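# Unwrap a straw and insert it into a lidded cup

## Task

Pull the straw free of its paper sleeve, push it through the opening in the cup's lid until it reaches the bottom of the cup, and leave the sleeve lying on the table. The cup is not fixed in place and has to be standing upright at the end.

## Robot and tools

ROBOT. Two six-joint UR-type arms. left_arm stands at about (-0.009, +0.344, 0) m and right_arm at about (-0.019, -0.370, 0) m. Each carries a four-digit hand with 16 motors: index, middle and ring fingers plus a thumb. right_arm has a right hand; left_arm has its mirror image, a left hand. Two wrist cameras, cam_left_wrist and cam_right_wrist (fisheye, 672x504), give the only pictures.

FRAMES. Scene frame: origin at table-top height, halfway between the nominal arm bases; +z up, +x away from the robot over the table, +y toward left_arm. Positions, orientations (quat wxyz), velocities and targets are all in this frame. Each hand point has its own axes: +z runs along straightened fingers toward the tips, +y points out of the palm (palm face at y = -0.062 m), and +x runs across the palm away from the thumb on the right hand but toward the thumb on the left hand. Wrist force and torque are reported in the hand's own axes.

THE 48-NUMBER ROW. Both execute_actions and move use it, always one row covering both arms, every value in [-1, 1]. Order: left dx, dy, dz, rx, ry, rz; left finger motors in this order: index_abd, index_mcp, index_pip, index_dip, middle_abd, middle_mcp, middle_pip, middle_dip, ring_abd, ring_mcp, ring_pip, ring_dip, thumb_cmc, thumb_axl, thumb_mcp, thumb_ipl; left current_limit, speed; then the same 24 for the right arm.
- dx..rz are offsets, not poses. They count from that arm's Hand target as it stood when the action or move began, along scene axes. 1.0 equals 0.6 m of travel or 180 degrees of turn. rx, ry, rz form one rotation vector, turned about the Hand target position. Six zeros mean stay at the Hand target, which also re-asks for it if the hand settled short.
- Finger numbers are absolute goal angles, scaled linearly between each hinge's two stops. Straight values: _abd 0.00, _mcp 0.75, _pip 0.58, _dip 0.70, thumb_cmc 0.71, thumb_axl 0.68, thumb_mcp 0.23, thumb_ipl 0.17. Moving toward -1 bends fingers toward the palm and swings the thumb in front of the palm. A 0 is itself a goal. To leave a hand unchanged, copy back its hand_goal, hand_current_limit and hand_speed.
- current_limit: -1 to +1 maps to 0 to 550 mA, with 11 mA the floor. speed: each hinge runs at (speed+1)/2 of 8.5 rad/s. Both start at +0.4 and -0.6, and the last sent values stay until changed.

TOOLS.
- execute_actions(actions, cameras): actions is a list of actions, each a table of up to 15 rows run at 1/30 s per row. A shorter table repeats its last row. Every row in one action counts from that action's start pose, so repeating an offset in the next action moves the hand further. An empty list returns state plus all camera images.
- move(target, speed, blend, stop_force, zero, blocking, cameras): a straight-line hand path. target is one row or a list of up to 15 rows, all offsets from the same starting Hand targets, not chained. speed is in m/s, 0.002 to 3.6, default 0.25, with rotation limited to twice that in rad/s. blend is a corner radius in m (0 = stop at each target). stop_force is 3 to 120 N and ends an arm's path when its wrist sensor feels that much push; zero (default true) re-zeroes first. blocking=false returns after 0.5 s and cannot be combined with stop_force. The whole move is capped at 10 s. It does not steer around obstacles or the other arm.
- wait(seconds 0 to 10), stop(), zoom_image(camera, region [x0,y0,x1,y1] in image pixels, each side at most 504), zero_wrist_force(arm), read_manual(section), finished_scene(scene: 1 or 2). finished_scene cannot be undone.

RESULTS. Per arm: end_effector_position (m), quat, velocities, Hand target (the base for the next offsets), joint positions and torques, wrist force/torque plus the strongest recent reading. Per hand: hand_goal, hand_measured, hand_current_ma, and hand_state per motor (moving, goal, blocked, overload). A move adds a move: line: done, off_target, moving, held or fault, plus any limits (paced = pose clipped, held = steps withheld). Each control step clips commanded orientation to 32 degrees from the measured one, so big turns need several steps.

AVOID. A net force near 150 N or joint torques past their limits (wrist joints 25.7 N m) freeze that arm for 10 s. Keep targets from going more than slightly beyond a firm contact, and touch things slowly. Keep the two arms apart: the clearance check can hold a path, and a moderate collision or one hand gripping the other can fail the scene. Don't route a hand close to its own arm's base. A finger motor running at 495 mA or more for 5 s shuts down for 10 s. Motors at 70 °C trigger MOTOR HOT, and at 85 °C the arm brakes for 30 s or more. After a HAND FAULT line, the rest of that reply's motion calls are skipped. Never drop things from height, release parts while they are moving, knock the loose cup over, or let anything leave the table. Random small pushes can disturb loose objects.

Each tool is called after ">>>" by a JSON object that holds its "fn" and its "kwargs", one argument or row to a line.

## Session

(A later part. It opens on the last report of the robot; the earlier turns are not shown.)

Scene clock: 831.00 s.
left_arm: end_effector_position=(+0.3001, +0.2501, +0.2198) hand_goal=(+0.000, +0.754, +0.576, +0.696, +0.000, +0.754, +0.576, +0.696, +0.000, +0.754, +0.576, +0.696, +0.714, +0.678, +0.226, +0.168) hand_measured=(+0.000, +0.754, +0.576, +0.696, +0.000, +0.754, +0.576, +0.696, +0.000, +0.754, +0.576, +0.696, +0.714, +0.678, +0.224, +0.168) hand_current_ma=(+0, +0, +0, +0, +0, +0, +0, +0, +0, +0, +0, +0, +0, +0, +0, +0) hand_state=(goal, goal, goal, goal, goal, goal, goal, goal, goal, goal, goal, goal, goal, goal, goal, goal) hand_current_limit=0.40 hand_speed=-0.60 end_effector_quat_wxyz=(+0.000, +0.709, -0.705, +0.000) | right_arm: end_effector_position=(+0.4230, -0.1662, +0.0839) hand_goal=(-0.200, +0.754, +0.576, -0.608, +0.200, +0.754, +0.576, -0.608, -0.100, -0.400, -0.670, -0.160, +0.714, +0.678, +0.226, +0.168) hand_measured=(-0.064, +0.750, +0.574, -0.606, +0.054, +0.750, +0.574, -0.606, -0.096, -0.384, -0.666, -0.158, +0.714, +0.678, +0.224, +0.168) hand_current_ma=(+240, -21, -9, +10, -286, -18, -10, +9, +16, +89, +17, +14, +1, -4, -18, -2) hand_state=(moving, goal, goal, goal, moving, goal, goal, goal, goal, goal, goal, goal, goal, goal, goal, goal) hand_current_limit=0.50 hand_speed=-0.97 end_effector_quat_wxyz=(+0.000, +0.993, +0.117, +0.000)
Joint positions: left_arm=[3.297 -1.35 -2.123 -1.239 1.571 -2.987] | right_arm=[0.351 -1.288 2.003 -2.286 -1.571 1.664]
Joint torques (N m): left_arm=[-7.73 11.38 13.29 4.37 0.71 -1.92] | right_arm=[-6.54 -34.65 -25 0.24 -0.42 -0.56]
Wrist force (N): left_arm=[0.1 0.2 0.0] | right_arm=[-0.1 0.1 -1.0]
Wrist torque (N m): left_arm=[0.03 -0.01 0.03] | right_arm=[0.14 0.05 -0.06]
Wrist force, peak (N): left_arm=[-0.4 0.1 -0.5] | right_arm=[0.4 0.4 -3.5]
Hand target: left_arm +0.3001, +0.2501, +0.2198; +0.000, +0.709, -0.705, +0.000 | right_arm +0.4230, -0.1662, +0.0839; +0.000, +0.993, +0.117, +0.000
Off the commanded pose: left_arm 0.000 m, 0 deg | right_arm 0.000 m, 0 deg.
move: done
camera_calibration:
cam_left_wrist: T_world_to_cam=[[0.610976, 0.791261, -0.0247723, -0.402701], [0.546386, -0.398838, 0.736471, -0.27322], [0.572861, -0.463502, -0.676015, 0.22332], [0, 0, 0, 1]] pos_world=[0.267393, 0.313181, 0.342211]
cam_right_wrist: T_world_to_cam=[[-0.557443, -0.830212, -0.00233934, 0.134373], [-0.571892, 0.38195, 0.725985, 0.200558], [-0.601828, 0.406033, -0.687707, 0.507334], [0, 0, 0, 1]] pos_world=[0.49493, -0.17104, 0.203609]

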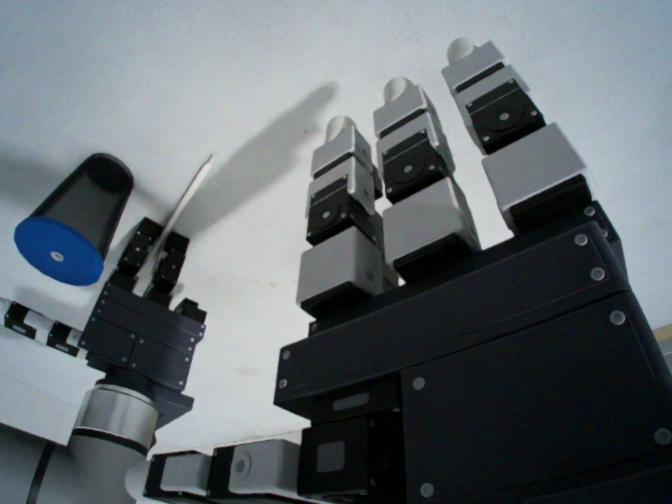

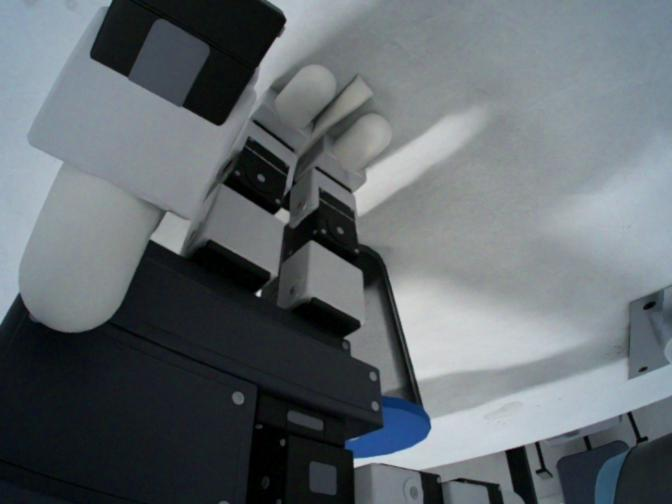

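>>> {"fn": "move", "kwargs": {
  "target": [0,0,0,0,0,0, 0,0.754,0.576,0.696,0,0.754,0.576,0.696,0,0.754,0.576,0.696,0.714,0.678,0.226,0.168,0.4,-0.6, 0,0,0.0667,0,0,0, -0.2,0.754,0.576,-0.609,0.2,0.754,0.576,-0.609,-0.1,-0.40,-0.67,-0.16,0.714,0.678,0.226,0.168,0.5,-0.97],
  "speed": 0.03,
  "cameras": ["all"]
}}

>>> {"fn": "zoom_image", "kwargs": {
  "camera": "cam_left_wrist",
  "region": [60, 100, 240, 320]
}}

>>> {"fn": "zoom_image", "kwargs": {
  "camera": "cam_right_wrist",
  "region": [240, 20, 440, 220]
}}

Scene clock: 1030.33 s.
left_arm: end_effector_position=(+0.3001, +0.2501, +0.2198) hand_goal=(+0.000, +0.754, +0.576, +0.696, +0.000, +0.754, +0.576, +0.696, +0.000, +0.754, +0.576, +0.696, +0.714, +0.678, +0.226, +0.168) hand_measured=(+0.000, +0.754, +0.576, +0.696, +0.000, +0.754, +0.576, +0.696, +0.000, +0.754, +0.576, +0.696, +0.714, +0.678, +0.224, +0.168) hand_current_ma=(+0, +0, +0, +0, +0, +0, +0, +0, +0, +0, +0, +0, +0, +0, +0, +0) hand_state=(goal, goal, goal, goal, goal, goal, goal, goal, goal, goal, goal, goal, goal, goal, goal, goal) hand_current_limit=0.40 hand_speed=-0.60 end_effector_quat_wxyz=(+0.000, +0.709, -0.705, +0.000) | right_arm: end_effector_position=(+0.4230, -0.1662, +0.1237) hand_goal=(-0.200, +0.754, +0.576, -0.608, +0.200, +0.754, +0.576, -0.608, -0.100, -0.400, -0.670, -0.160, +0.714, +0.678, +0.226, +0.168) hand_measured=(-0.070, +0.750, +0.574, -0.606, +0.056, +0.750, +0.574, -0.606, -0.096, -0.384, -0.666, -0.158, +0.714, +0.678, +0.224, +0.168) hand_current_ma=(+412, -21, -9, +8, -412, -18, -10, +9, +16, +89, +17, +14, +1, -4, -18, -2) hand_state=(blocked, goal, goal, goal, blocked, goal, goal, goal, goal, goal, goal, goal, goal, goal, goal, goal) hand_current_limit=0.50 hand_speed=-0.97 end_effector_quat_wxyz=(+0.000, +0.993, +0.117, +0.000)
Joint positions: left_arm=[3.297 -1.35 -2.123 -1.239 1.571 -2.987] | right_arm=[0.351 -1.351 1.958 -2.179 -1.571 1.664]
Joint torques (N m): left_arm=[-8.63 11.28 13.53 4.22 0.56 -1.84] | right_arm=[-2.65 -33.78 -26.83 0.28 -0.55 0.34]
Wrist force (N): left_arm=[0.1 0.1 -0.2] | right_arm=[0.0 0.1 0.1]
Wrist torque (N m): left_arm=[0.04 -0.03 0.03] | right_arm=[0.06 0.00 -0.05]
Wrist force, peak (N): left_arm=[-0.2 0.1 -0.6] | right_arm=[-0.2 0.3 -1.2]
Hand target: left_arm +0.3001, +0.2501, +0.2198; +0.000, +0.709, -0.705, +0.000 | right_arm +0.4230, -0.1662, +0.1239; +0.000, +0.993, +0.117, +0.000
Off the commanded pose: left_arm 0.000 m, 0 deg | right_arm 0.000 m, 0 deg.
move: done
camera_calibration:
cam_left_wrist: T_world_to_cam=[[0.610976, 0.791261, -0.0247723, -0.402701], [0.546386, -0.398838, 0.736471, -0.27322], [0.572861, -0.463502, -0.676015, 0.22332], [0, 0, 0, 1]] pos_world=[0.267393, 0.313181, 0.342211]
cam_right_wrist: T_world_to_cam=[[-0.557442, -0.830213, -0.00222242, 0.134437], [-0.571868, 0.382035, 0.725959, 0.171601], [-0.601851, 0.405951, -0.687735, 0.534777], [0, 0, 0, 1]] pos_world=[0.49493, -0.17104, 0.243508]

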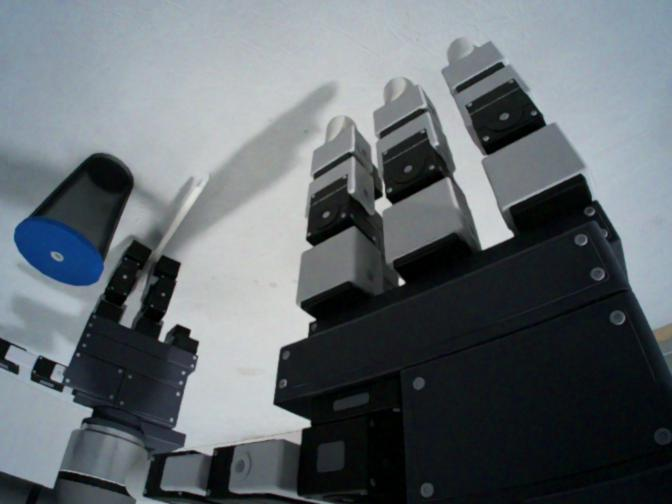

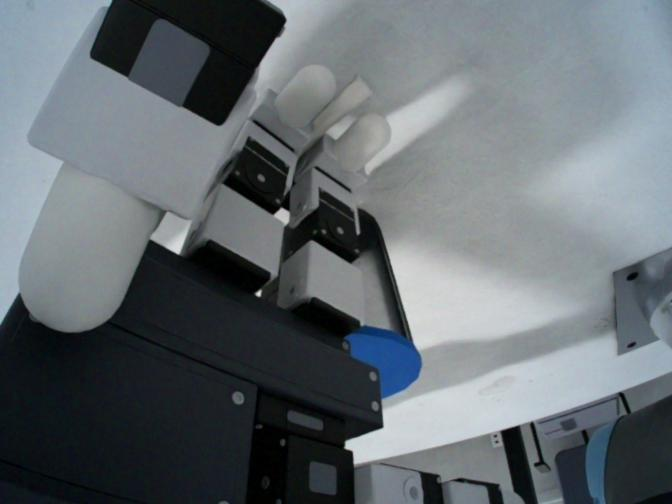

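Scaled by 2.291 from the camera's 672x504 image, which has a finer 960x720 frame.

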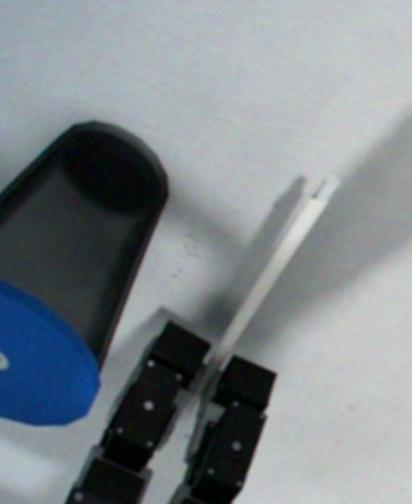

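Scaled by 2.520 from the camera's 672x504 image, which has a finer 960x720 frame.

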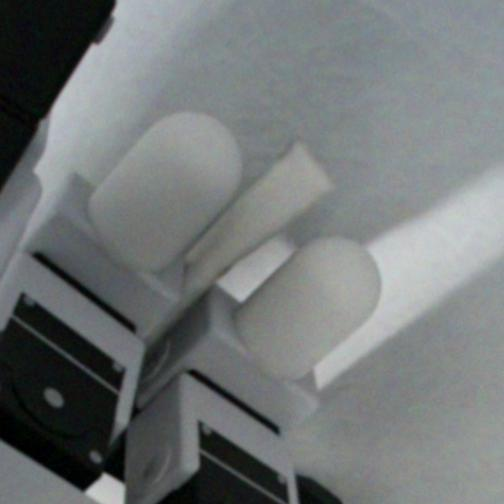

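>>> {"fn": "zoom_image", "kwargs": {
  "camera": "cam_left_wrist",
  "region": [300, 20, 520, 180]
}}

Scaled by 2.291 from the camera's 672x504 image, which has a finer 960x720 frame.

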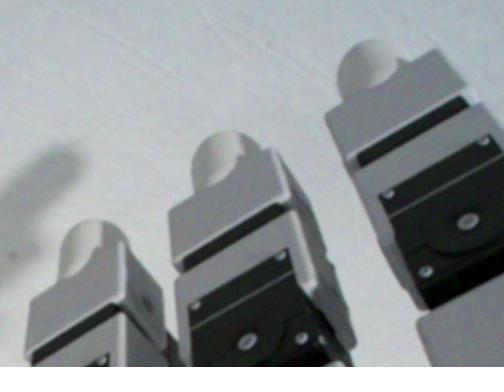

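>>> {"fn": "move", "kwargs": {
  "target": [0.202,-0.1122,-0.0663,0,0,-0.427, 0.08,0.754,0.576,-0.609,-0.08,0.754,0.576,-0.609,-0.1,-0.40,-0.67,-0.16,0.714,0.678,0.226,0.168,0.4,-0.7, 0,0,0,0,0,0, -0.2,0.754,0.576,-0.609,0.2,0.754,0.576,-0.609,-0.1,-0.40,-0.67,-0.16,0.714,0.678,0.226,0.168,0.5,-0.97],
  "speed": 0.25,
  "cameras": ["cam_left_wrist"]
}}

>>> {"fn": "zoom_image", "kwargs": {
  "camera": "cam_left_wrist",
  "region": [320, 60, 572, 260]
}}

Scene clock: 1086.90 s.
left_arm: end_effector_position=(+0.4213, +0.1828, +0.1800) hand_goal=(+0.080, +0.754, +0.576, -0.608, -0.080, +0.754, +0.576, -0.608, -0.100, -0.400, -0.670, -0.160, +0.714, +0.678, +0.226, +0.168) hand_measured=(+0.076, +0.754, +0.576, -0.604, -0.076, +0.754, +0.576, -0.604, -0.096, -0.380, -0.666, -0.158, +0.714, +0.678, +0.224, +0.168) hand_current_ma=(+0, +0, +0, +0, +0, +0, +0, +0, +0, +9, +0, +0, +0, +0, +0, +0) hand_state=(goal, goal, goal, goal, goal, goal, goal, goal, goal, goal, goal, goal, goal, goal, goal, goal) hand_current_limit=0.40 hand_speed=-0.70 end_effector_quat_wxyz=(+0.000, -0.118, +0.993, +0.000) | right_arm: end_effector_position=(+0.4230, -0.1662, +0.1239) hand_goal=(-0.200, +0.754, +0.576, -0.608, +0.200, +0.754, +0.576, -0.608, -0.100, -0.400, -0.670, -0.160, +0.714, +0.678, +0.226, +0.168) hand_measured=(-0.070, +0.750, +0.574, -0.606, +0.056, +0.750, +0.574, -0.606, -0.096, -0.384, -0.666, -0.158, +0.714, +0.678, +0.224, +0.168) hand_current_ma=(+413, -21, -9, +8, -412, -18, -10, +9, +16, +89, +17, +14, +1, -4, -18, -2) hand_state=(blocked, goal, goal, goal, blocked, goal, goal, goal, goal, goal, goal, goal, goal, goal, goal, goal) hand_current_limit=0.50 hand_speed=-0.97 end_effector_quat_wxyz=(+0.000, +0.993, +0.117, +0.000)
Joint positions: left_arm=[2.922 -1.714 -1.886 -1.112 1.571 -2.021] | right_arm=[0.351 -1.351 1.958 -2.178 -1.571 1.664]
Joint torques (N m): left_arm=[-8.66 17.47 28.91 4.54 -1.23 2.32] | right_arm=[-2.46 -33.68 -27.46 0.32 0.81 0.16]
Wrist force (N): left_arm=[-0.3 0.1 -0.2] | right_arm=[0.2 0.2 -0.2]
Wrist torque (N m): left_arm=[0.11 0.02 -0.09] | right_arm=[0.09 -0.02 -0.04]
Wrist force, peak (N): left_arm=[-0.4 0.4 -0.3] | right_arm=[0.1 0.7 0.1]
Hand target: left_arm +0.4213, +0.1828, +0.1800; +0.000, -0.118, +0.993, +0.000 | right_arm +0.4230, -0.1662, +0.1239; +0.000, +0.993, +0.117, +0.000
Off the commanded pose: left_arm 0.000 m, 0 deg | right_arm 0.000 m, 0 deg.
move: done
camera_calibration:
cam_left_wrist: T_world_to_cam=[[0.909624, -0.414696, -0.0247464, -0.329798], [-0.263917, -0.622844, 0.736487, 0.0453241], [-0.320831, -0.663395, -0.675998, 0.508807], [0, 0, 0, 1]] pos_world=[0.475195, 0.229004, 0.30241]
Images, in order (width x height): cam_left_wrist 672x504.

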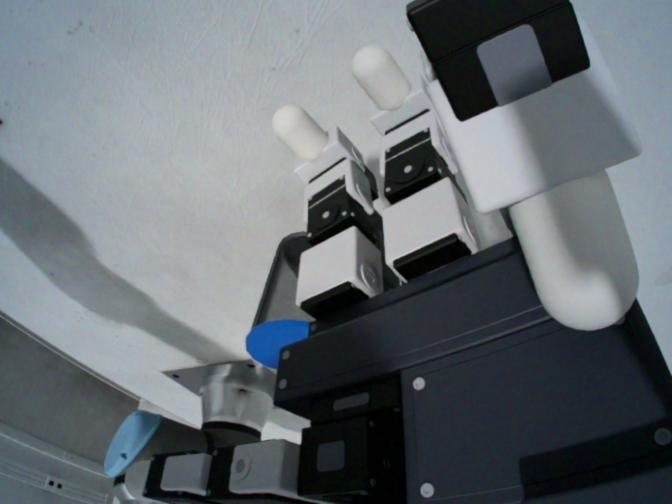

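Scaled by 2.000 from the camera's 672x504 image, which has a finer 960x720 frame.

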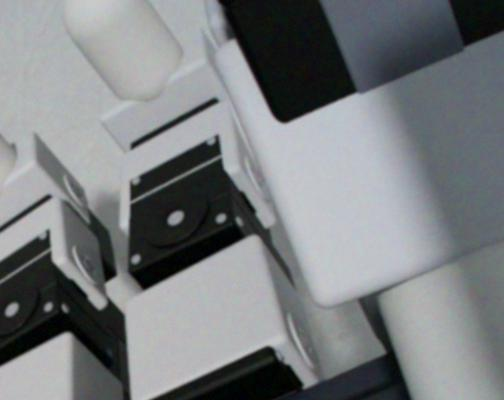

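>>> {"fn": "move", "kwargs": {
  "target": [0.0707,-0.0088,-0.0783,0,0,0, 0.08,0.754,0.576,-0.609,-0.08,0.754,0.576,-0.609,-0.1,-0.40,-0.67,-0.16,0.714,0.678,0.226,0.168,0.4,-0.7, 0,0,0,0,0,0, -0.2,0.754,0.576,-0.609,0.2,0.754,0.576,-0.609,-0.1,-0.40,-0.67,-0.16,0.714,0.678,0.226,0.168,0.5,-0.97],
  "speed": 0.1,
  "cameras": ["cam_left_wrist"]
}}

>>> {"fn": "zoom_image", "kwargs": {
  "camera": "cam_left_wrist",
  "region": [140, 120, 340, 320]
}}

Scene clock: 1111.30 s.
left_arm: end_effector_position=(+0.4636, +0.1775, +0.1331) hand_goal=(+0.080, +0.754, +0.576, -0.608, -0.080, +0.754, +0.576, -0.608, -0.100, -0.400, -0.670, -0.160, +0.714, +0.678, +0.226, +0.168) hand_measured=(+0.076, +0.754, +0.576, -0.604, -0.076, +0.754, +0.576, -0.604, -0.096, -0.380, -0.666, -0.158, +0.714, +0.678, +0.224, +0.168) hand_current_ma=(+0, +0, +0, +0, +0, +0, +0, +0, +0, +9, +0, +0, +0, +0, +0, +0) hand_state=(goal, goal, goal, goal, goal, goal, goal, goal, goal, goal, goal, goal, goal, goal, goal, goal) hand_current_limit=0.40 hand_speed=-0.70 end_effector_quat_wxyz=(+0.000, -0.118, +0.993, +0.000) | right_arm: end_effector_position=(+0.4230, -0.1662, +0.1239) hand_goal=(-0.200, +0.754, +0.576, -0.608, +0.200, +0.754, +0.576, -0.608, -0.100, -0.400, -0.670, -0.160, +0.714, +0.678, +0.226, +0.168) hand_measured=(-0.070, +0.750, +0.574, -0.606, +0.056, +0.750, +0.574, -0.606, -0.096, -0.384, -0.666, -0.158, +0.714, +0.678, +0.224, +0.168) hand_current_ma=(+412, -21, -9, +8, -412, -18, -10, +9, +16, +89, +17, +14, +1, -4, -18, -2) hand_state=(blocked, goal, goal, goal, blocked, goal, goal, goal, goal, goal, goal, goal, goal, goal, goal, goal) hand_current_limit=0.50 hand_speed=-0.97 end_effector_quat_wxyz=(+0.000, +0.993, +0.117, +0.000)
Joint positions: left_arm=[2.928 -1.859 -1.839 -1.014 1.571 -2.013] | right_arm=[0.351 -1.351 1.958 -2.178 -1.571 1.664]
Joint torques (N m): left_arm=[8.2 23.74 27 4.73 0.97 2.18] | right_arm=[-3.14 -32.62 -26.79 0.29 0.9 0.39]
Wrist force (N): left_arm=[-0.1 -0.1 0.1] | right_arm=[-0.1 0.0 0.0]
Wrist torque (N m): left_arm=[0.05 0.01 -0.06] | right_arm=[0.04 0.01 -0.07]
Wrist force, peak (N): left_arm=[0.5 0.4 -0.2] | right_arm=[0.2 0.7 -0.2]
Hand target: left_arm +0.4637, +0.1775, +0.1330; +0.000, -0.118, +0.993, +0.000 | right_arm +0.4230, -0.1662, +0.1239; +0.000, +0.993, +0.117, +0.000
Off the commanded pose: left_arm 0.000 m, 0 deg | right_arm 0.000 m, 0 deg.
move: done
camera_calibration:
cam_left_wrist: T_world_to_cam=[[0.909438, -0.415103, -0.0247241, -0.371542], [-0.264177, -0.622649, 0.736558, 0.0877549], [-0.321142, -0.663323, -0.675922, 0.487383], [0, 0, 0, 1]] pos_world=[0.517596, 0.223704, 0.25561]
Images, in order (width x height): cam_left_wrist 672x504.

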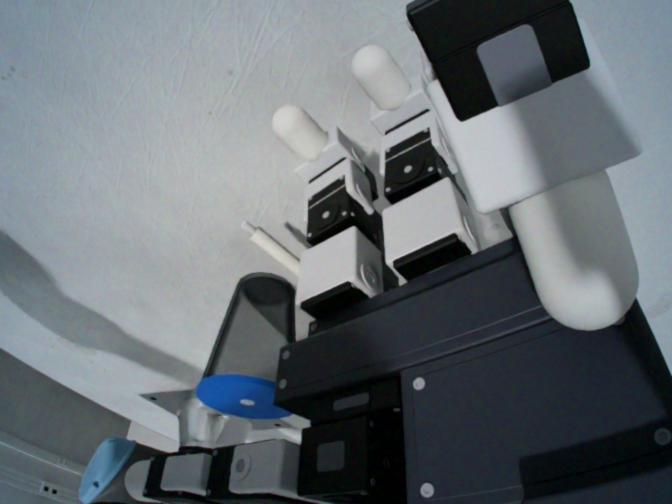

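Scaled by 2.520 from the camera's 672x504 image, which has a finer 960x720 frame.

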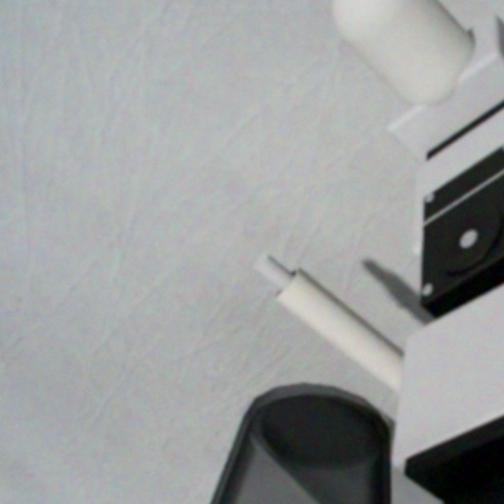

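>>> {"fn": "zoom_image", "kwargs": {
  "camera": "cam_left_wrist",
  "region": [260, 90, 400, 230]
}}

>>> {"fn": "zoom_image", "kwargs": {
  "camera": "cam_left_wrist",
  "region": [360, 40, 480, 160]
}}

Scaled by 3.600 from the camera's 672x504 image, which has a finer 960x720 frame.

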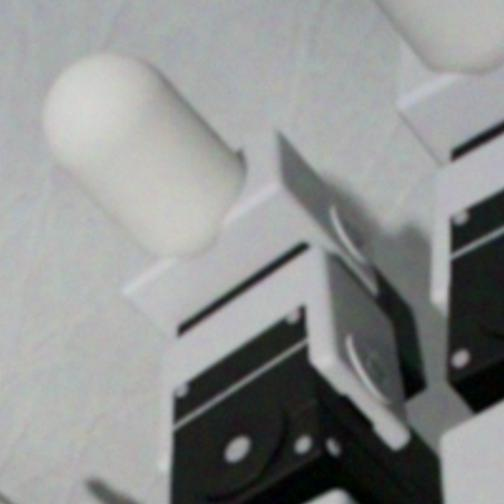

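Scaled by 4.200 from the camera's 672x504 image, which has a finer 960x720 frame.

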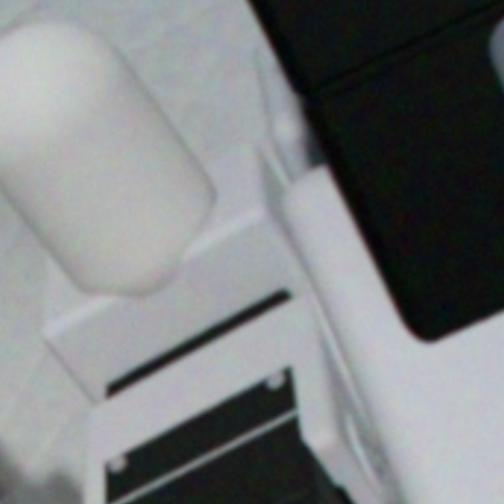

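>>> {"fn": "move", "kwargs": {
  "target": [
    [-0.0195,0.081,0.0258,0,0,0, 0.08,0.754,0.576,0.696,-0.08,0.754,0.576,0.696,-0.1,-0.40,-0.67,-0.16,0.714,0.678,0.226,0.168,0.4,-0.7, 0,0,0.0333,0,0,0, -0.2,0.754,0.576,-0.609,0.2,0.754,0.576,-0.609,-0.1,-0.40,-0.67,-0.16,0.714,0.678,0.226,0.168,0.5,-0.97],
    [-0.2115,0.0277,0.0258,0,0,0, 0.08,0.754,0.576,0.696,-0.08,0.754,0.576,0.696,-0.1,-0.40,-0.67,-0.16,0.714,0.678,0.226,0.168,0.4,-0.7, 0,0,0.0333,0,0,0, -0.2,0.754,0.576,-0.609,0.2,0.754,0.576,-0.609,-0.1,-0.40,-0.67,-0.16,0.714,0.678,0.226,0.168,0.5,-0.97]
  ],
  "speed": 0.08,
  "cameras": ["all"]
}}

>>> {"fn": "zoom_image", "kwargs": {
  "camera": "cam_left_wrist",
  "region": [220, 60, 500, 320]
}}

Scene clock: 1194.00 s.
left_arm: end_effector_position=(+0.3370, +0.1942, +0.1485) hand_goal=(+0.080, +0.754, +0.576, +0.696, -0.080, +0.754, +0.576, +0.696, -0.100, -0.400, -0.670, -0.160, +0.714, +0.678, +0.226, +0.168) hand_measured=(+0.076, +0.754, +0.576, +0.692, -0.076, +0.754, +0.576, +0.694, -0.096, -0.380, -0.666, -0.158, +0.714, +0.678, +0.224, +0.168) hand_current_ma=(+0, +0, +0, +0, +0, +0, +0, +0, +0, +9, +0, +0, +0, +0, +0, +0) hand_state=(goal, goal, goal, goal, goal, goal, goal, goal, goal, goal, goal, goal, goal, goal, goal, goal) hand_current_limit=0.40 hand_speed=-0.70 end_effector_quat_wxyz=(+0.000, -0.118, +0.993, +0.000) | right_arm: end_effector_position=(+0.4230, -0.1662, +0.1439) hand_goal=(-0.200, +0.754, +0.576, -0.608, +0.200, +0.754, +0.576, -0.608, -0.100, -0.400, -0.670, -0.160, +0.714, +0.678, +0.226, +0.168) hand_measured=(-0.070, +0.750, +0.574, -0.606, +0.056, +0.750, +0.574, -0.606, -0.096, -0.384, -0.666, -0.158, +0.714, +0.678, +0.224, +0.168) hand_current_ma=(+413, -21, -9, +8, -412, -18, -10, +9, +16, +89, +17, +14, +1, -4, -18, -2) hand_state=(blocked, goal, goal, goal, blocked, goal, goal, goal, goal, goal, goal, goal, goal, goal, goal, goal) hand_current_limit=0.50 hand_speed=-0.97 end_effector_quat_wxyz=(+0.000, +0.993, +0.117, +0.000)
Joint positions: left_arm=[2.906 -1.566 -2.138 -1.008 1.571 -2.036] | right_arm=[0.351 -1.379 1.932 -2.125 -1.571 1.664]
Joint torques (N m): left_arm=[-8.63 30.27 11.04 0.65 0.94 -2.47] | right_arm=[-0.95 -34.37 -27.37 0.23 -0.34 0.6]
Wrist force (N): left_arm=[0.0 -0.5 -0.1] | right_arm=[0.1 0.3 -0.1]
Wrist torque (N m): left_arm=[0.02 0.00 0.04] | right_arm=[0.09 -0.01 -0.04]
Wrist force, peak (N): left_arm=[-0.1 0.6 -0.6] | right_arm=[0.2 0.6 0.0]
Hand target: left_arm +0.3368, +0.1941, +0.1485; +0.000, -0.118, +0.993, +0.000 | right_arm +0.4230, -0.1662, +0.1439; +0.000, +0.993, +0.117, +0.000
Off the commanded pose: left_arm 0.000 m, 0 deg | right_arm 0.000 m, 0 deg.
move: done
camera_calibration:
cam_left_wrist: T_world_to_cam=[[0.909451, -0.415073, -0.0247607, -0.24914], [-0.264133, -0.62267, 0.736557, 0.0533645], [-0.321143, -0.663322, -0.675922, 0.468079], [0, 0, 0, 1]] pos_world=[0.390996, 0.240304, 0.27091]
cam_right_wrist: T_world_to_cam=[[-0.557443, -0.830212, -0.00233934, 0.134513], [-0.571892, 0.38195, 0.725985, 0.156999], [-0.601828, 0.406033, -0.687707, 0.548596], [0, 0, 0, 1]] pos_world=[0.49493, -0.17104, 0.263609]

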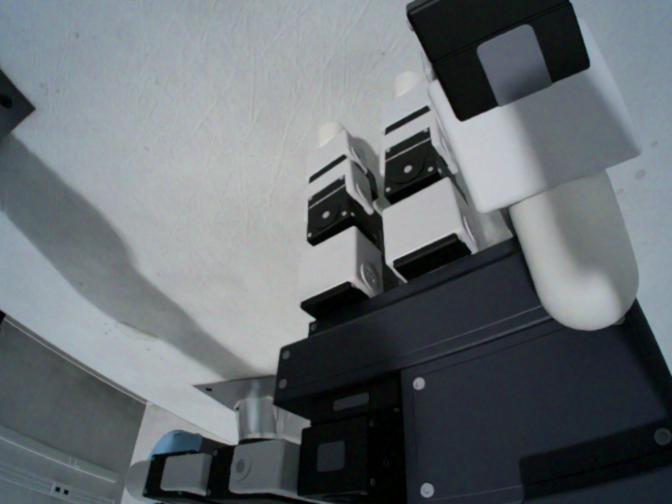

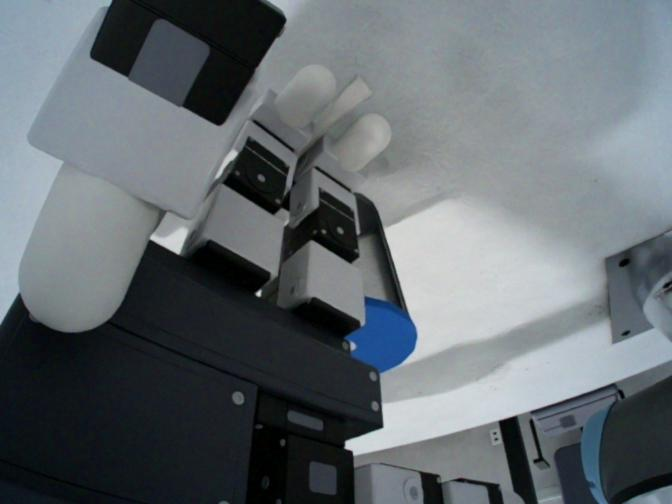

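Scaled by 1.800 from the camera's 672x504 image, which has a finer 960x720 frame.

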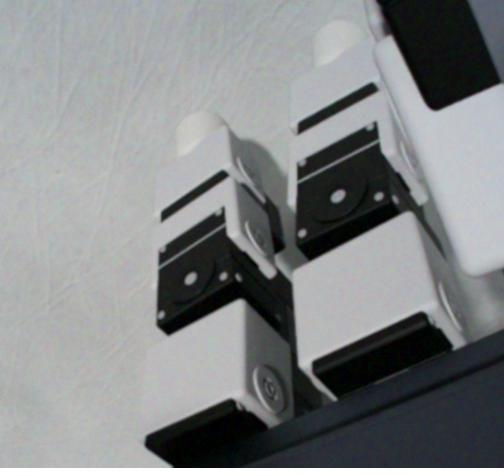

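>>> {"fn": "move", "kwargs": {
  "target": [
    [0.0193,-0.081,0,0,0,0, 0.08,0.754,0.576,0.696,-0.08,0.754,0.576,0.696,-0.1,-0.40,-0.67,-0.16,0.714,0.678,0.226,0.168,0.4,-0.7, 0,0,0,0,0,0, -0.2,0.754,0.576,-0.609,0.2,0.754,0.576,-0.609,-0.1,-0.40,-0.67,-0.16,0.714,0.678,0.226,0.168,0.5,-0.97],
    [0.0193,-0.081,0,0,0,0, -0.2,0.754,0.576,0.696,0.2,0.754,0.576,0.696,-0.1,-0.40,-0.67,-0.16,0.714,0.678,0.226,0.168,0.5,-0.97, 0,0,0,0,0,0, -0.2,0.754,0.576,-0.609,0.2,0.754,0.576,-0.609,-0.1,-0.40,-0.67,-0.16,0.714,0.678,0.226,0.168,0.5,-0.97]
  ],
  "speed": 0.03,
  "cameras": ["all"]
}}

>>> {"fn": "zoom_image", "kwargs": {
  "camera": "cam_left_wrist",
  "region": [260, 80, 460, 280]
}}

>>> {"fn": "zoom_image", "kwargs": {
  "camera": "cam_right_wrist",
  "region": [240, 20, 440, 220]
}}

Scene clock: 1205.27 s.
left_arm: end_effector_position=(+0.3484, +0.1455, +0.1485) hand_goal=(-0.200, +0.754, +0.576, +0.696, +0.200, +0.754, +0.576, +0.696, -0.100, -0.400, -0.670, -0.160, +0.714, +0.678, +0.226, +0.168) hand_measured=(-0.058, +0.754, +0.576, +0.692, +0.056, +0.754, +0.576, +0.694, -0.096, -0.380, -0.666, -0.158, +0.714, +0.678, +0.224, +0.168) hand_current_ma=(+12, +0, +0, +0, -15, +0, +0, +0, +0, +9, +0, +0, +0, +0, +0, +0) hand_state=(moving, goal, goal, goal, moving, goal, goal, goal, goal, goal, goal, goal, goal, goal, goal, goal) hand_current_limit=0.50 hand_speed=-0.97 end_effector_quat_wxyz=(+0.000, -0.118, +0.993, +0.000) | right_arm: end_effector_position=(+0.4230, -0.1662, +0.1439) hand_goal=(-0.200, +0.754, +0.576, -0.608, +0.200, +0.754, +0.576, -0.608, -0.100, -0.400, -0.670, -0.160, +0.714, +0.678, +0.226, +0.168) hand_measured=(-0.070, +0.750, +0.574, -0.606, +0.056, +0.750, +0.574, -0.606, -0.096, -0.384, -0.666, -0.158, +0.714, +0.678, +0.224, +0.168) hand_current_ma=(+412, -21, -9, +8, -412, -18, -10, +9, +16, +89, +17, +14, +1, -4, -18, -2) hand_state=(blocked, goal, goal, goal, blocked, goal, goal, goal, goal, goal, goal, goal, goal, goal, goal, goal) hand_current_limit=0.50 hand_speed=-0.97 end_effector_quat_wxyz=(+0.000, +0.993, +0.117, +0.000)
Joint positions: left_arm=[2.808 -1.652 -2.048 -1.012 1.571 -2.133] | right_arm=[0.351 -1.379 1.932 -2.125 -1.571 1.664]
Joint torques (N m): left_arm=[-10.07 13.9 26.84 0.61 1.24 -2.6] | right_arm=[0.27 -33.4 -27.87 0.37 -0.36 0.64]
Wrist force (N): left_arm=[0.2 0.1 0.2] | right_arm=[0.0 0.2 -0.3]
Wrist torque (N m): left_arm=[0.04 -0.02 0.05] | right_arm=[0.09 0.00 -0.04]
Wrist force, peak (N): left_arm=[0.4 -0.1 -0.3] | right_arm=[0.4 0.2 -0.5]
Hand target: left_arm +0.3484, +0.1455, +0.1485; +0.000, -0.118, +0.993, +0.000 | right_arm +0.4230, -0.1662, +0.1439; +0.000, +0.993, +0.117, +0.000
Off the commanded pose: left_arm 0.000 m, 0 deg | right_arm 0.000 m, 0 deg.
move: done
camera_calibration:
cam_left_wrist: T_world_to_cam=[[0.909426, -0.415128, -0.0247521, -0.279662], [-0.264219, -0.62274, 0.736466, 0.0261861], [-0.321142, -0.663222, -0.676021, 0.43951], [0, 0, 0, 1]] pos_world=[0.402396, 0.191704, 0.270911]
cam_right_wrist: T_world_to_cam=[[-0.557443, -0.830212, -0.00233934, 0.134513], [-0.571892, 0.38195, 0.725985, 0.156999], [-0.601828, 0.406033, -0.687707, 0.548596], [0, 0, 0, 1]] pos_world=[0.49493, -0.17104, 0.263609]

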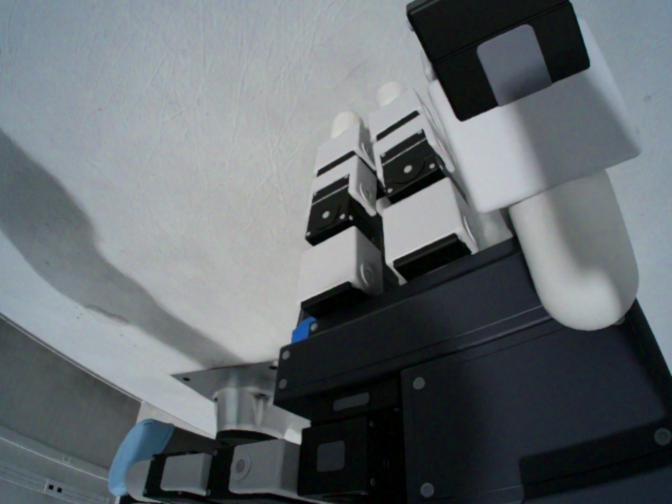

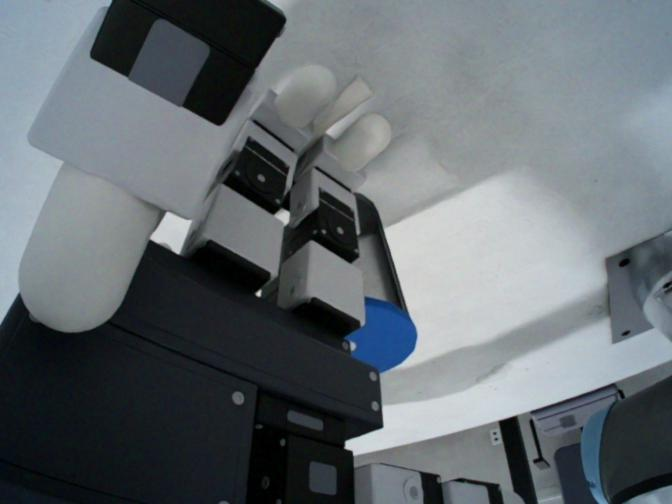

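Scaled by 2.520 from the camera's 672x504 image, which has a finer 960x720 frame.

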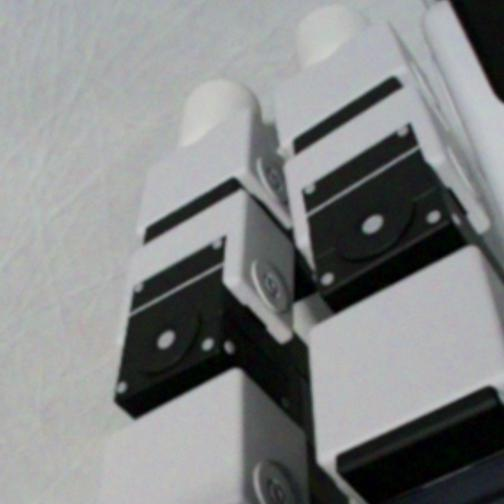

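Scaled by 2.520 from the camera's 672x504 image, which has a finer 960x720 frame.

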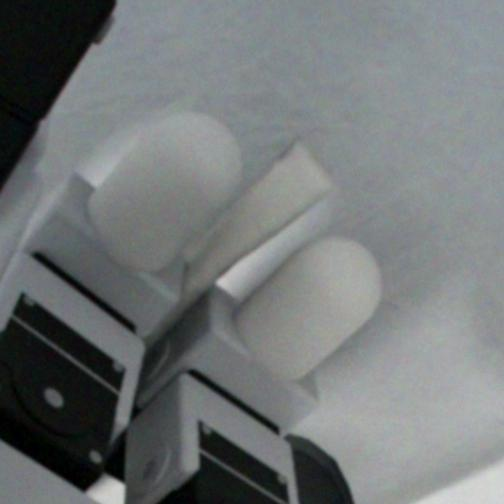

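>>> {"fn": "wait", "kwargs": {
  "seconds": 1
}}

Scene clock: 1207.93 s.
left_arm: end_effector_position=(+0.3484, +0.1455, +0.1485) hand_goal=(-0.200, +0.754, +0.576, +0.696, +0.200, +0.754, +0.576, +0.696, -0.100, -0.400, -0.670, -0.160, +0.714, +0.678, +0.226, +0.168) hand_measured=(-0.070, +0.754, +0.576, +0.692, +0.058, +0.754, +0.576, +0.694, -0.096, -0.380, -0.666, -0.158, +0.714, +0.678, +0.224, +0.168) hand_current_ma=(+210, +0, +0, +0, -247, +0, +0, +0, +0, +9, +0, +0, +0, +0, +0, +0) hand_state=(blocked, goal, goal, goal, blocked, goal, goal, goal, goal, goal, goal, goal, goal, goal, goal, goal) hand_current_limit=0.50 hand_speed=-0.97 end_effector_quat_wxyz=(+0.000, -0.118, +0.993, +0.000) | right_arm: end_effector_position=(+0.4230, -0.1662, +0.1439) hand_goal=(-0.200, +0.754, +0.576, -0.608, +0.200, +0.754, +0.576, -0.608, -0.100, -0.400, -0.670, -0.160, +0.714, +0.678, +0.226, +0.168) hand_measured=(-0.072, +0.750, +0.574, -0.606, +0.056, +0.750, +0.574, -0.606, -0.096, -0.384, -0.666, -0.158, +0.714, +0.678, +0.224, +0.168) hand_current_ma=(+413, -21, -9, +6, -412, -18, -10, +9, +16, +89, +17, +14, +1, -4, -18, -2) hand_state=(blocked, goal, goal, goal, blocked, goal, goal, goal, goal, goal, goal, goal, goal, goal, goal, goal) hand_current_limit=0.50 hand_speed=-0.97 end_effector_quat_wxyz=(+0.000, +0.993, +0.117, +0.000)
Joint positions: left_arm=[2.808 -1.652 -2.048 -1.012 1.571 -2.133] | right_arm=[0.351 -1.379 1.932 -2.125 -1.571 1.664]
Joint torques (N m): left_arm=[-10.13 14.16 27.21 0.86 1.21 -2.51] | right_arm=[-0.13 -33.47 -27.06 0.26 -0.34 0.7]
Wrist force (N): left_arm=[0.1 0.0 -0.2] | right_arm=[0.3 0.3 -0.2]
Wrist torque (N m): left_arm=[0.08 0.00 0.04] | right_arm=[0.10 -0.01 -0.01]
Wrist force, peak (N): left_arm=[0.6 0.0 0.2] | right_arm=[0.8 0.2 -0.2]
Hand target: left_arm +0.3484, +0.1455, +0.1485; +0.000, -0.118, +0.993, +0.000 | right_arm +0.4230, -0.1662, +0.1439; +0.000, +0.993, +0.117, +0.000
Off the commanded pose: left_arm 0.000 m, 0 deg | right_arm 0.000 m, 0 deg.
wait: 1.00 s; at rest from the start

>>> {"fn": "move", "kwargs": {
  "target": [
    [0,0,0,0,0,0, -0.2,0.754,0.576,0.696,0.2,0.754,0.576,0.696,-0.1,-0.40,-0.67,-0.16,0.714,0.678,0.226,0.168,0.7,-0.97, 0,0,0,0,0,0, -0.2,0.754,0.576,-0.609,0.2,0.754,0.576,-0.609,-0.1,-0.40,-0.67,-0.16,0.714,0.678,0.226,0.168,0.7,-0.97],
    [-0.01163,0.04863,0,0,0,0, -0.2,0.754,0.576,0.696,0.2,0.754,0.576,0.696,-0.1,-0.40,-0.67,-0.16,0.714,0.678,0.226,0.168,0.7,-0.97, 0,0,0,0,0,0, -0.2,0.754,0.576,-0.609,0.2,0.754,0.576,-0.609,-0.1,-0.40,-0.67,-0.16,0.714,0.678,0.226,0.168,0.7,-0.97]
  ],
  "speed": 0.02,
  "cameras": ["all"]
}}

>>> {"fn": "zoom_image", "kwargs": {
  "camera": "cam_left_wrist",
  "region": [260, 80, 460, 280]
}}

>>> {"fn": "zoom_image", "kwargs": {
  "camera": "cam_right_wrist",
  "region": [240, 20, 440, 220]
}}

Scene clock: 1222.03 s.
left_arm: end_effector_position=(+0.3415, +0.1745, +0.1485) hand_goal=(-0.200, +0.754, +0.576, +0.696, +0.200, +0.754, +0.576, +0.696, -0.100, -0.400, -0.670, -0.160, +0.714, +0.678, +0.226, +0.168) hand_measured=(-0.072, +0.782, +0.590, +0.698, +0.058, +0.780, +0.592, +0.698, -0.096, -0.380, -0.666, -0.158, +0.714, +0.678, +0.224, +0.168) hand_current_ma=(+205, +16, +4, +0, -247, +16, +5, +0, +0, +9, +0, +0, +0, +0, +0, +0) hand_state=(blocked, blocked, goal, goal, blocked, blocked, goal, goal, goal, goal, goal, goal, goal, goal, goal, goal) hand_current_limit=0.70 hand_speed=-0.97 end_effector_quat_wxyz=(+0.000, -0.118, +0.993, +0.000) | right_arm: end_effector_position=(+0.4230, -0.1662, +0.1439) hand_goal=(-0.200, +0.754, +0.576, -0.608, +0.200, +0.754, +0.576, -0.608, -0.100, -0.400, -0.670, -0.160, +0.714, +0.678, +0.226, +0.168) hand_measured=(-0.074, +0.782, +0.588, -0.608, +0.056, +0.780, +0.588, -0.606, -0.096, -0.384, -0.666, -0.158, +0.714, +0.678, +0.224, +0.168) hand_current_ma=(+467, +146, +63, +5, -467, +137, +55, +9, +16, +89, +17, +14, +1, -4, -18, -2) hand_state=(blocked, blocked, goal, goal, blocked, blocked, goal, goal, goal, goal, goal, goal, goal, goal, goal, goal) hand_current_limit=0.70 hand_speed=-0.97 end_effector_quat_wxyz=(+0.000, +0.993, +0.117, +0.000)
Joint positions: left_arm=[2.865 -1.601 -2.104 -1.008 1.571 -2.077] | right_arm=[0.351 -1.379 1.932 -2.125 -1.571 1.664]
Joint torques (N m): left_arm=[9.85 31.02 10.15 4.24 1.21 2.27] | right_arm=[0.4 -33.33 -26.99 0.28 -0.35 0.77]
Wrist force (N): left_arm=[0.2 -3.8 -0.1] | right_arm=[0.3 -3.2 -0.3]
Wrist torque (N m): left_arm=[0.25 -0.03 -0.03] | right_arm=[0.31 -0.02 -0.04]
Wrist force, peak (N): left_arm=[0.2 -4.5 0.0] | right_arm=[0.3 -4.0 -0.3]
Hand target: left_arm +0.3414, +0.1747, +0.1485; +0.000, -0.118, +0.993, +0.000 | right_arm +0.4230, -0.1662, +0.1439; +0.000, +0.993, +0.117, +0.000
Off the commanded pose: left_arm 0.000 m, 0 deg | right_arm 0.000 m, 0 deg.
move: done
camera_calibration:
cam_left_wrist: T_world_to_cam=[[0.909426, -0.415128, -0.0247521, -0.261258], [-0.264219, -0.62274, 0.736466, 0.042396], [-0.321142, -0.663222, -0.676021, 0.456495], [0, 0, 0, 1]] pos_world=[0.395396, 0.220704, 0.270911]
cam_right_wrist: T_world_to_cam=[[-0.557443, -0.830212, -0.00233934, 0.134513], [-0.571892, 0.38195, 0.725985, 0.156999], [-0.601828, 0.406033, -0.687707, 0.548596], [0, 0, 0, 1]] pos_world=[0.49493, -0.17104, 0.263609]

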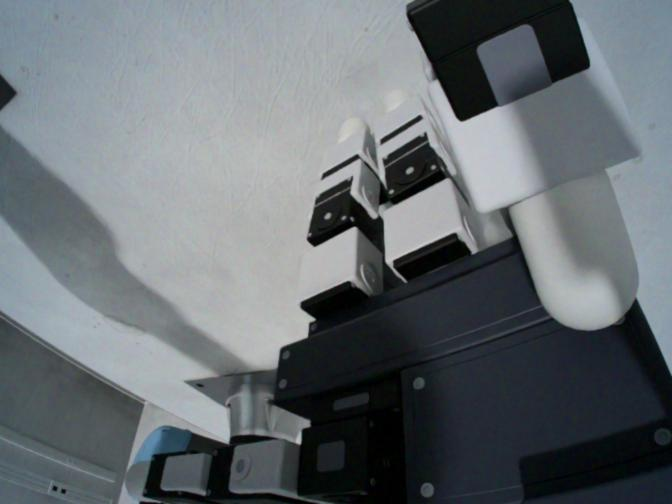

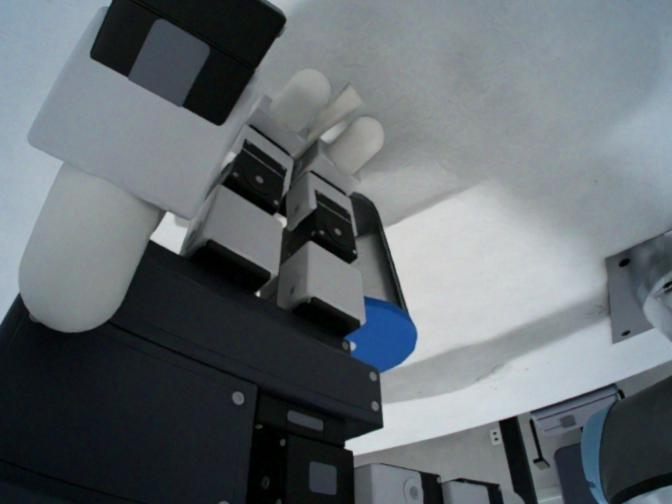

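Scaled by 2.520 from the camera's 672x504 image, which has a finer 960x720 frame.

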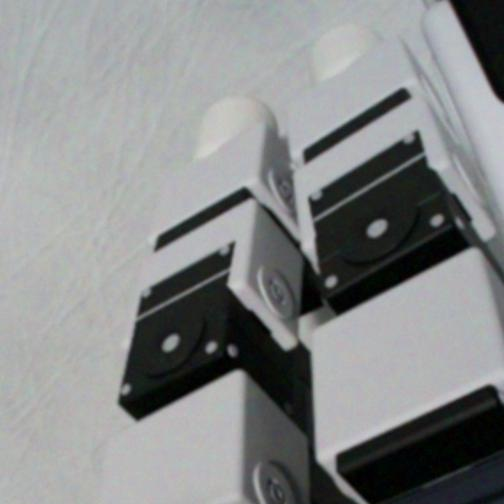

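Scaled by 2.520 from the camera's 672x504 image, which has a finer 960x720 frame.

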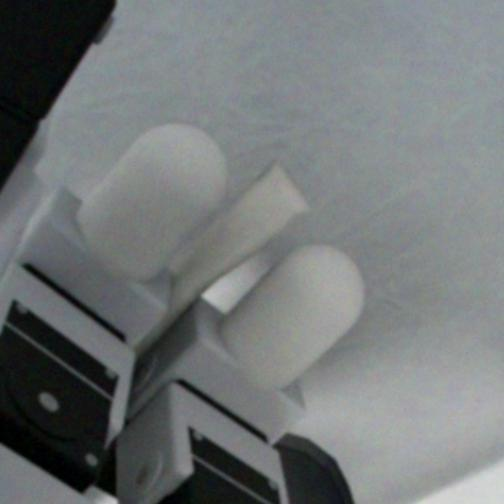

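>>> {"fn": "move", "kwargs": {
  "target": [-0.0736,0.308,0,0,0,0, -0.2,0.754,0.576,0.696,0.2,0.754,0.576,0.696,-0.1,-0.40,-0.67,-0.16,0.714,0.678,0.226,0.168,0.7,-0.97, 0,0,0,0,0,0, -0.2,0.754,0.576,-0.609,0.2,0.754,0.576,-0.609,-0.1,-0.40,-0.67,-0.16,0.714,0.678,0.226,0.168,0.7,-0.97],
  "speed": 0.04,
  "cameras": ["all"]
}}

>>> {"fn": "zoom_image", "kwargs": {
  "camera": "cam_right_wrist",
  "region": [240, 20, 440, 220]
}}

Scene clock: 1245.77 s.
left_arm: end_effector_position=(+0.2973, +0.3594, +0.1485) hand_goal=(-0.200, +0.754, +0.576, +0.696, +0.200, +0.754, +0.576, +0.696, -0.100, -0.400, -0.670, -0.160, +0.714, +0.678, +0.226, +0.168) hand_measured=(-0.072, +0.754, +0.578, +0.698, +0.058, +0.754, +0.578, +0.698, -0.096, -0.380, -0.666, -0.158, +0.714, +0.678, +0.224, +0.168) hand_current_ma=(+205, +0, +0, +0, -247, +0, +0, +0, +0, +9, +0, +0, +0, +0, +0, +0) hand_state=(blocked, goal, goal, goal, blocked, goal, goal, goal, goal, goal, goal, goal, goal, goal, goal, goal) hand_current_limit=0.70 hand_speed=-0.97 end_effector_quat_wxyz=(+0.000, -0.118, +0.993, +0.000) | right_arm: end_effector_position=(+0.4230, -0.1662, +0.1439) hand_goal=(-0.200, +0.754, +0.576, -0.608, +0.200, +0.754, +0.576, -0.608, -0.100, -0.400, -0.670, -0.160, +0.714, +0.678, +0.226, +0.168) hand_measured=(-0.108, +0.756, +0.578, -0.606, +0.114, +0.754, +0.576, -0.610, -0.096, -0.384, -0.666, -0.158, +0.714, +0.678, +0.224, +0.168) hand_current_ma=(+408, +13, +9, +8, -382, +5, +5, -8, +16, +89, +17, +14, +1, -4, -18, -2) hand_state=(blocked, goal, goal, goal, blocked, goal, goal, goal, goal, goal, goal, goal, goal, goal, goal, goal) hand_current_limit=0.70 hand_speed=-0.97 end_effector_quat_wxyz=(+0.000, +0.993, +0.117, +0.000)
Joint positions: left_arm=[3.345 -1.302 -2.357 -1.053 1.571 -1.597] | right_arm=[0.351 -1.379 1.932 -2.125 -1.571 1.664]
Joint torques (N m): left_arm=[6.7 18.85 11.13 0.65 -1.37 2.61] | right_arm=[-0.27 -32.78 -26.45 0.14 -0.4 0.85]
Wrist force (N): left_arm=[-0.4 -0.2 0.0] | right_arm=[0.2 0.0 -0.3]
Wrist torque (N m): left_arm=[0.04 0.04 -0.10] | right_arm=[0.07 -0.03 -0.04]
Wrist force, peak (N): left_arm=[0.3 -4.4 -0.1] | right_arm=[0.1 -3.7 -0.1]
Hand target: left_arm +0.2973, +0.3595, +0.1485; +0.000, -0.118, +0.993, +0.000 | right_arm +0.4230, -0.1662, +0.1439; +0.000, +0.993, +0.117, +0.000
Off the commanded pose: left_arm 0.000 m, 0 deg | right_arm 0.000 m, 0 deg.
move: done
camera_calibration:
cam_left_wrist: T_world_to_cam=[[0.90945, -0.415072, -0.0248195, -0.144449], [-0.264137, -0.622778, 0.736464, 0.145813], [-0.321142, -0.663221, -0.676022, 0.564896], [0, 0, 0, 1]] pos_world=[0.351296, 0.405504, 0.270911]
cam_right_wrist: T_world_to_cam=[[-0.557443, -0.830212, -0.00233934, 0.134513], [-0.571892, 0.38195, 0.725985, 0.156999], [-0.601828, 0.406033, -0.687707, 0.548596], [0, 0, 0, 1]] pos_world=[0.49493, -0.17104, 0.263609]

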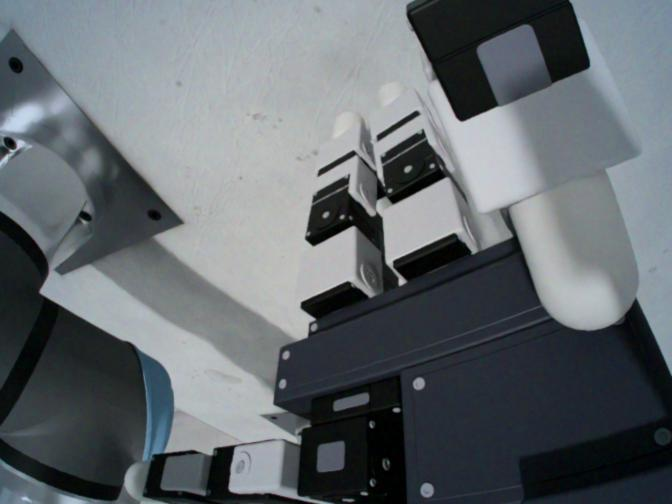

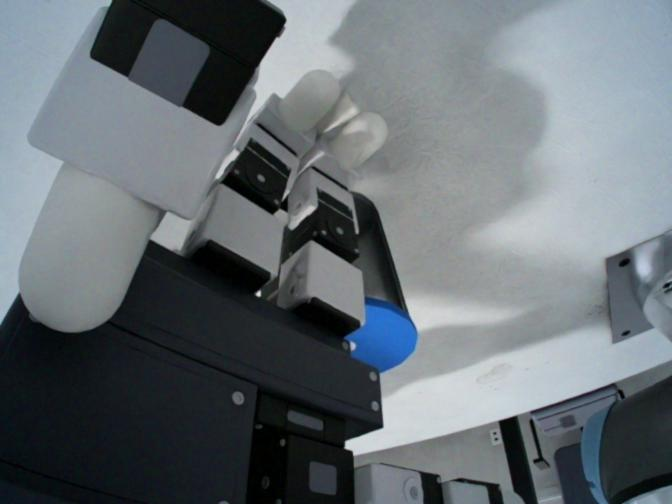

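Scaled by 2.520 from the camera's 672x504 image, which has a finer 960x720 frame.

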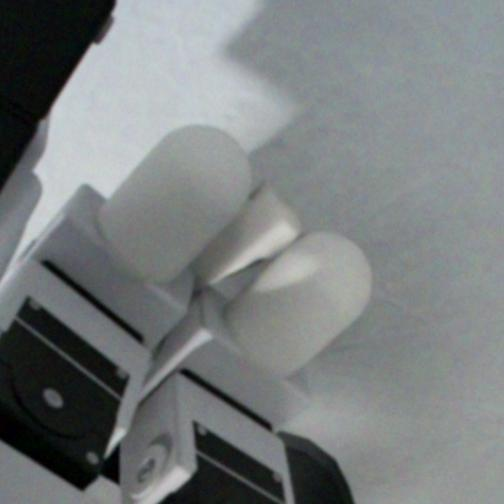

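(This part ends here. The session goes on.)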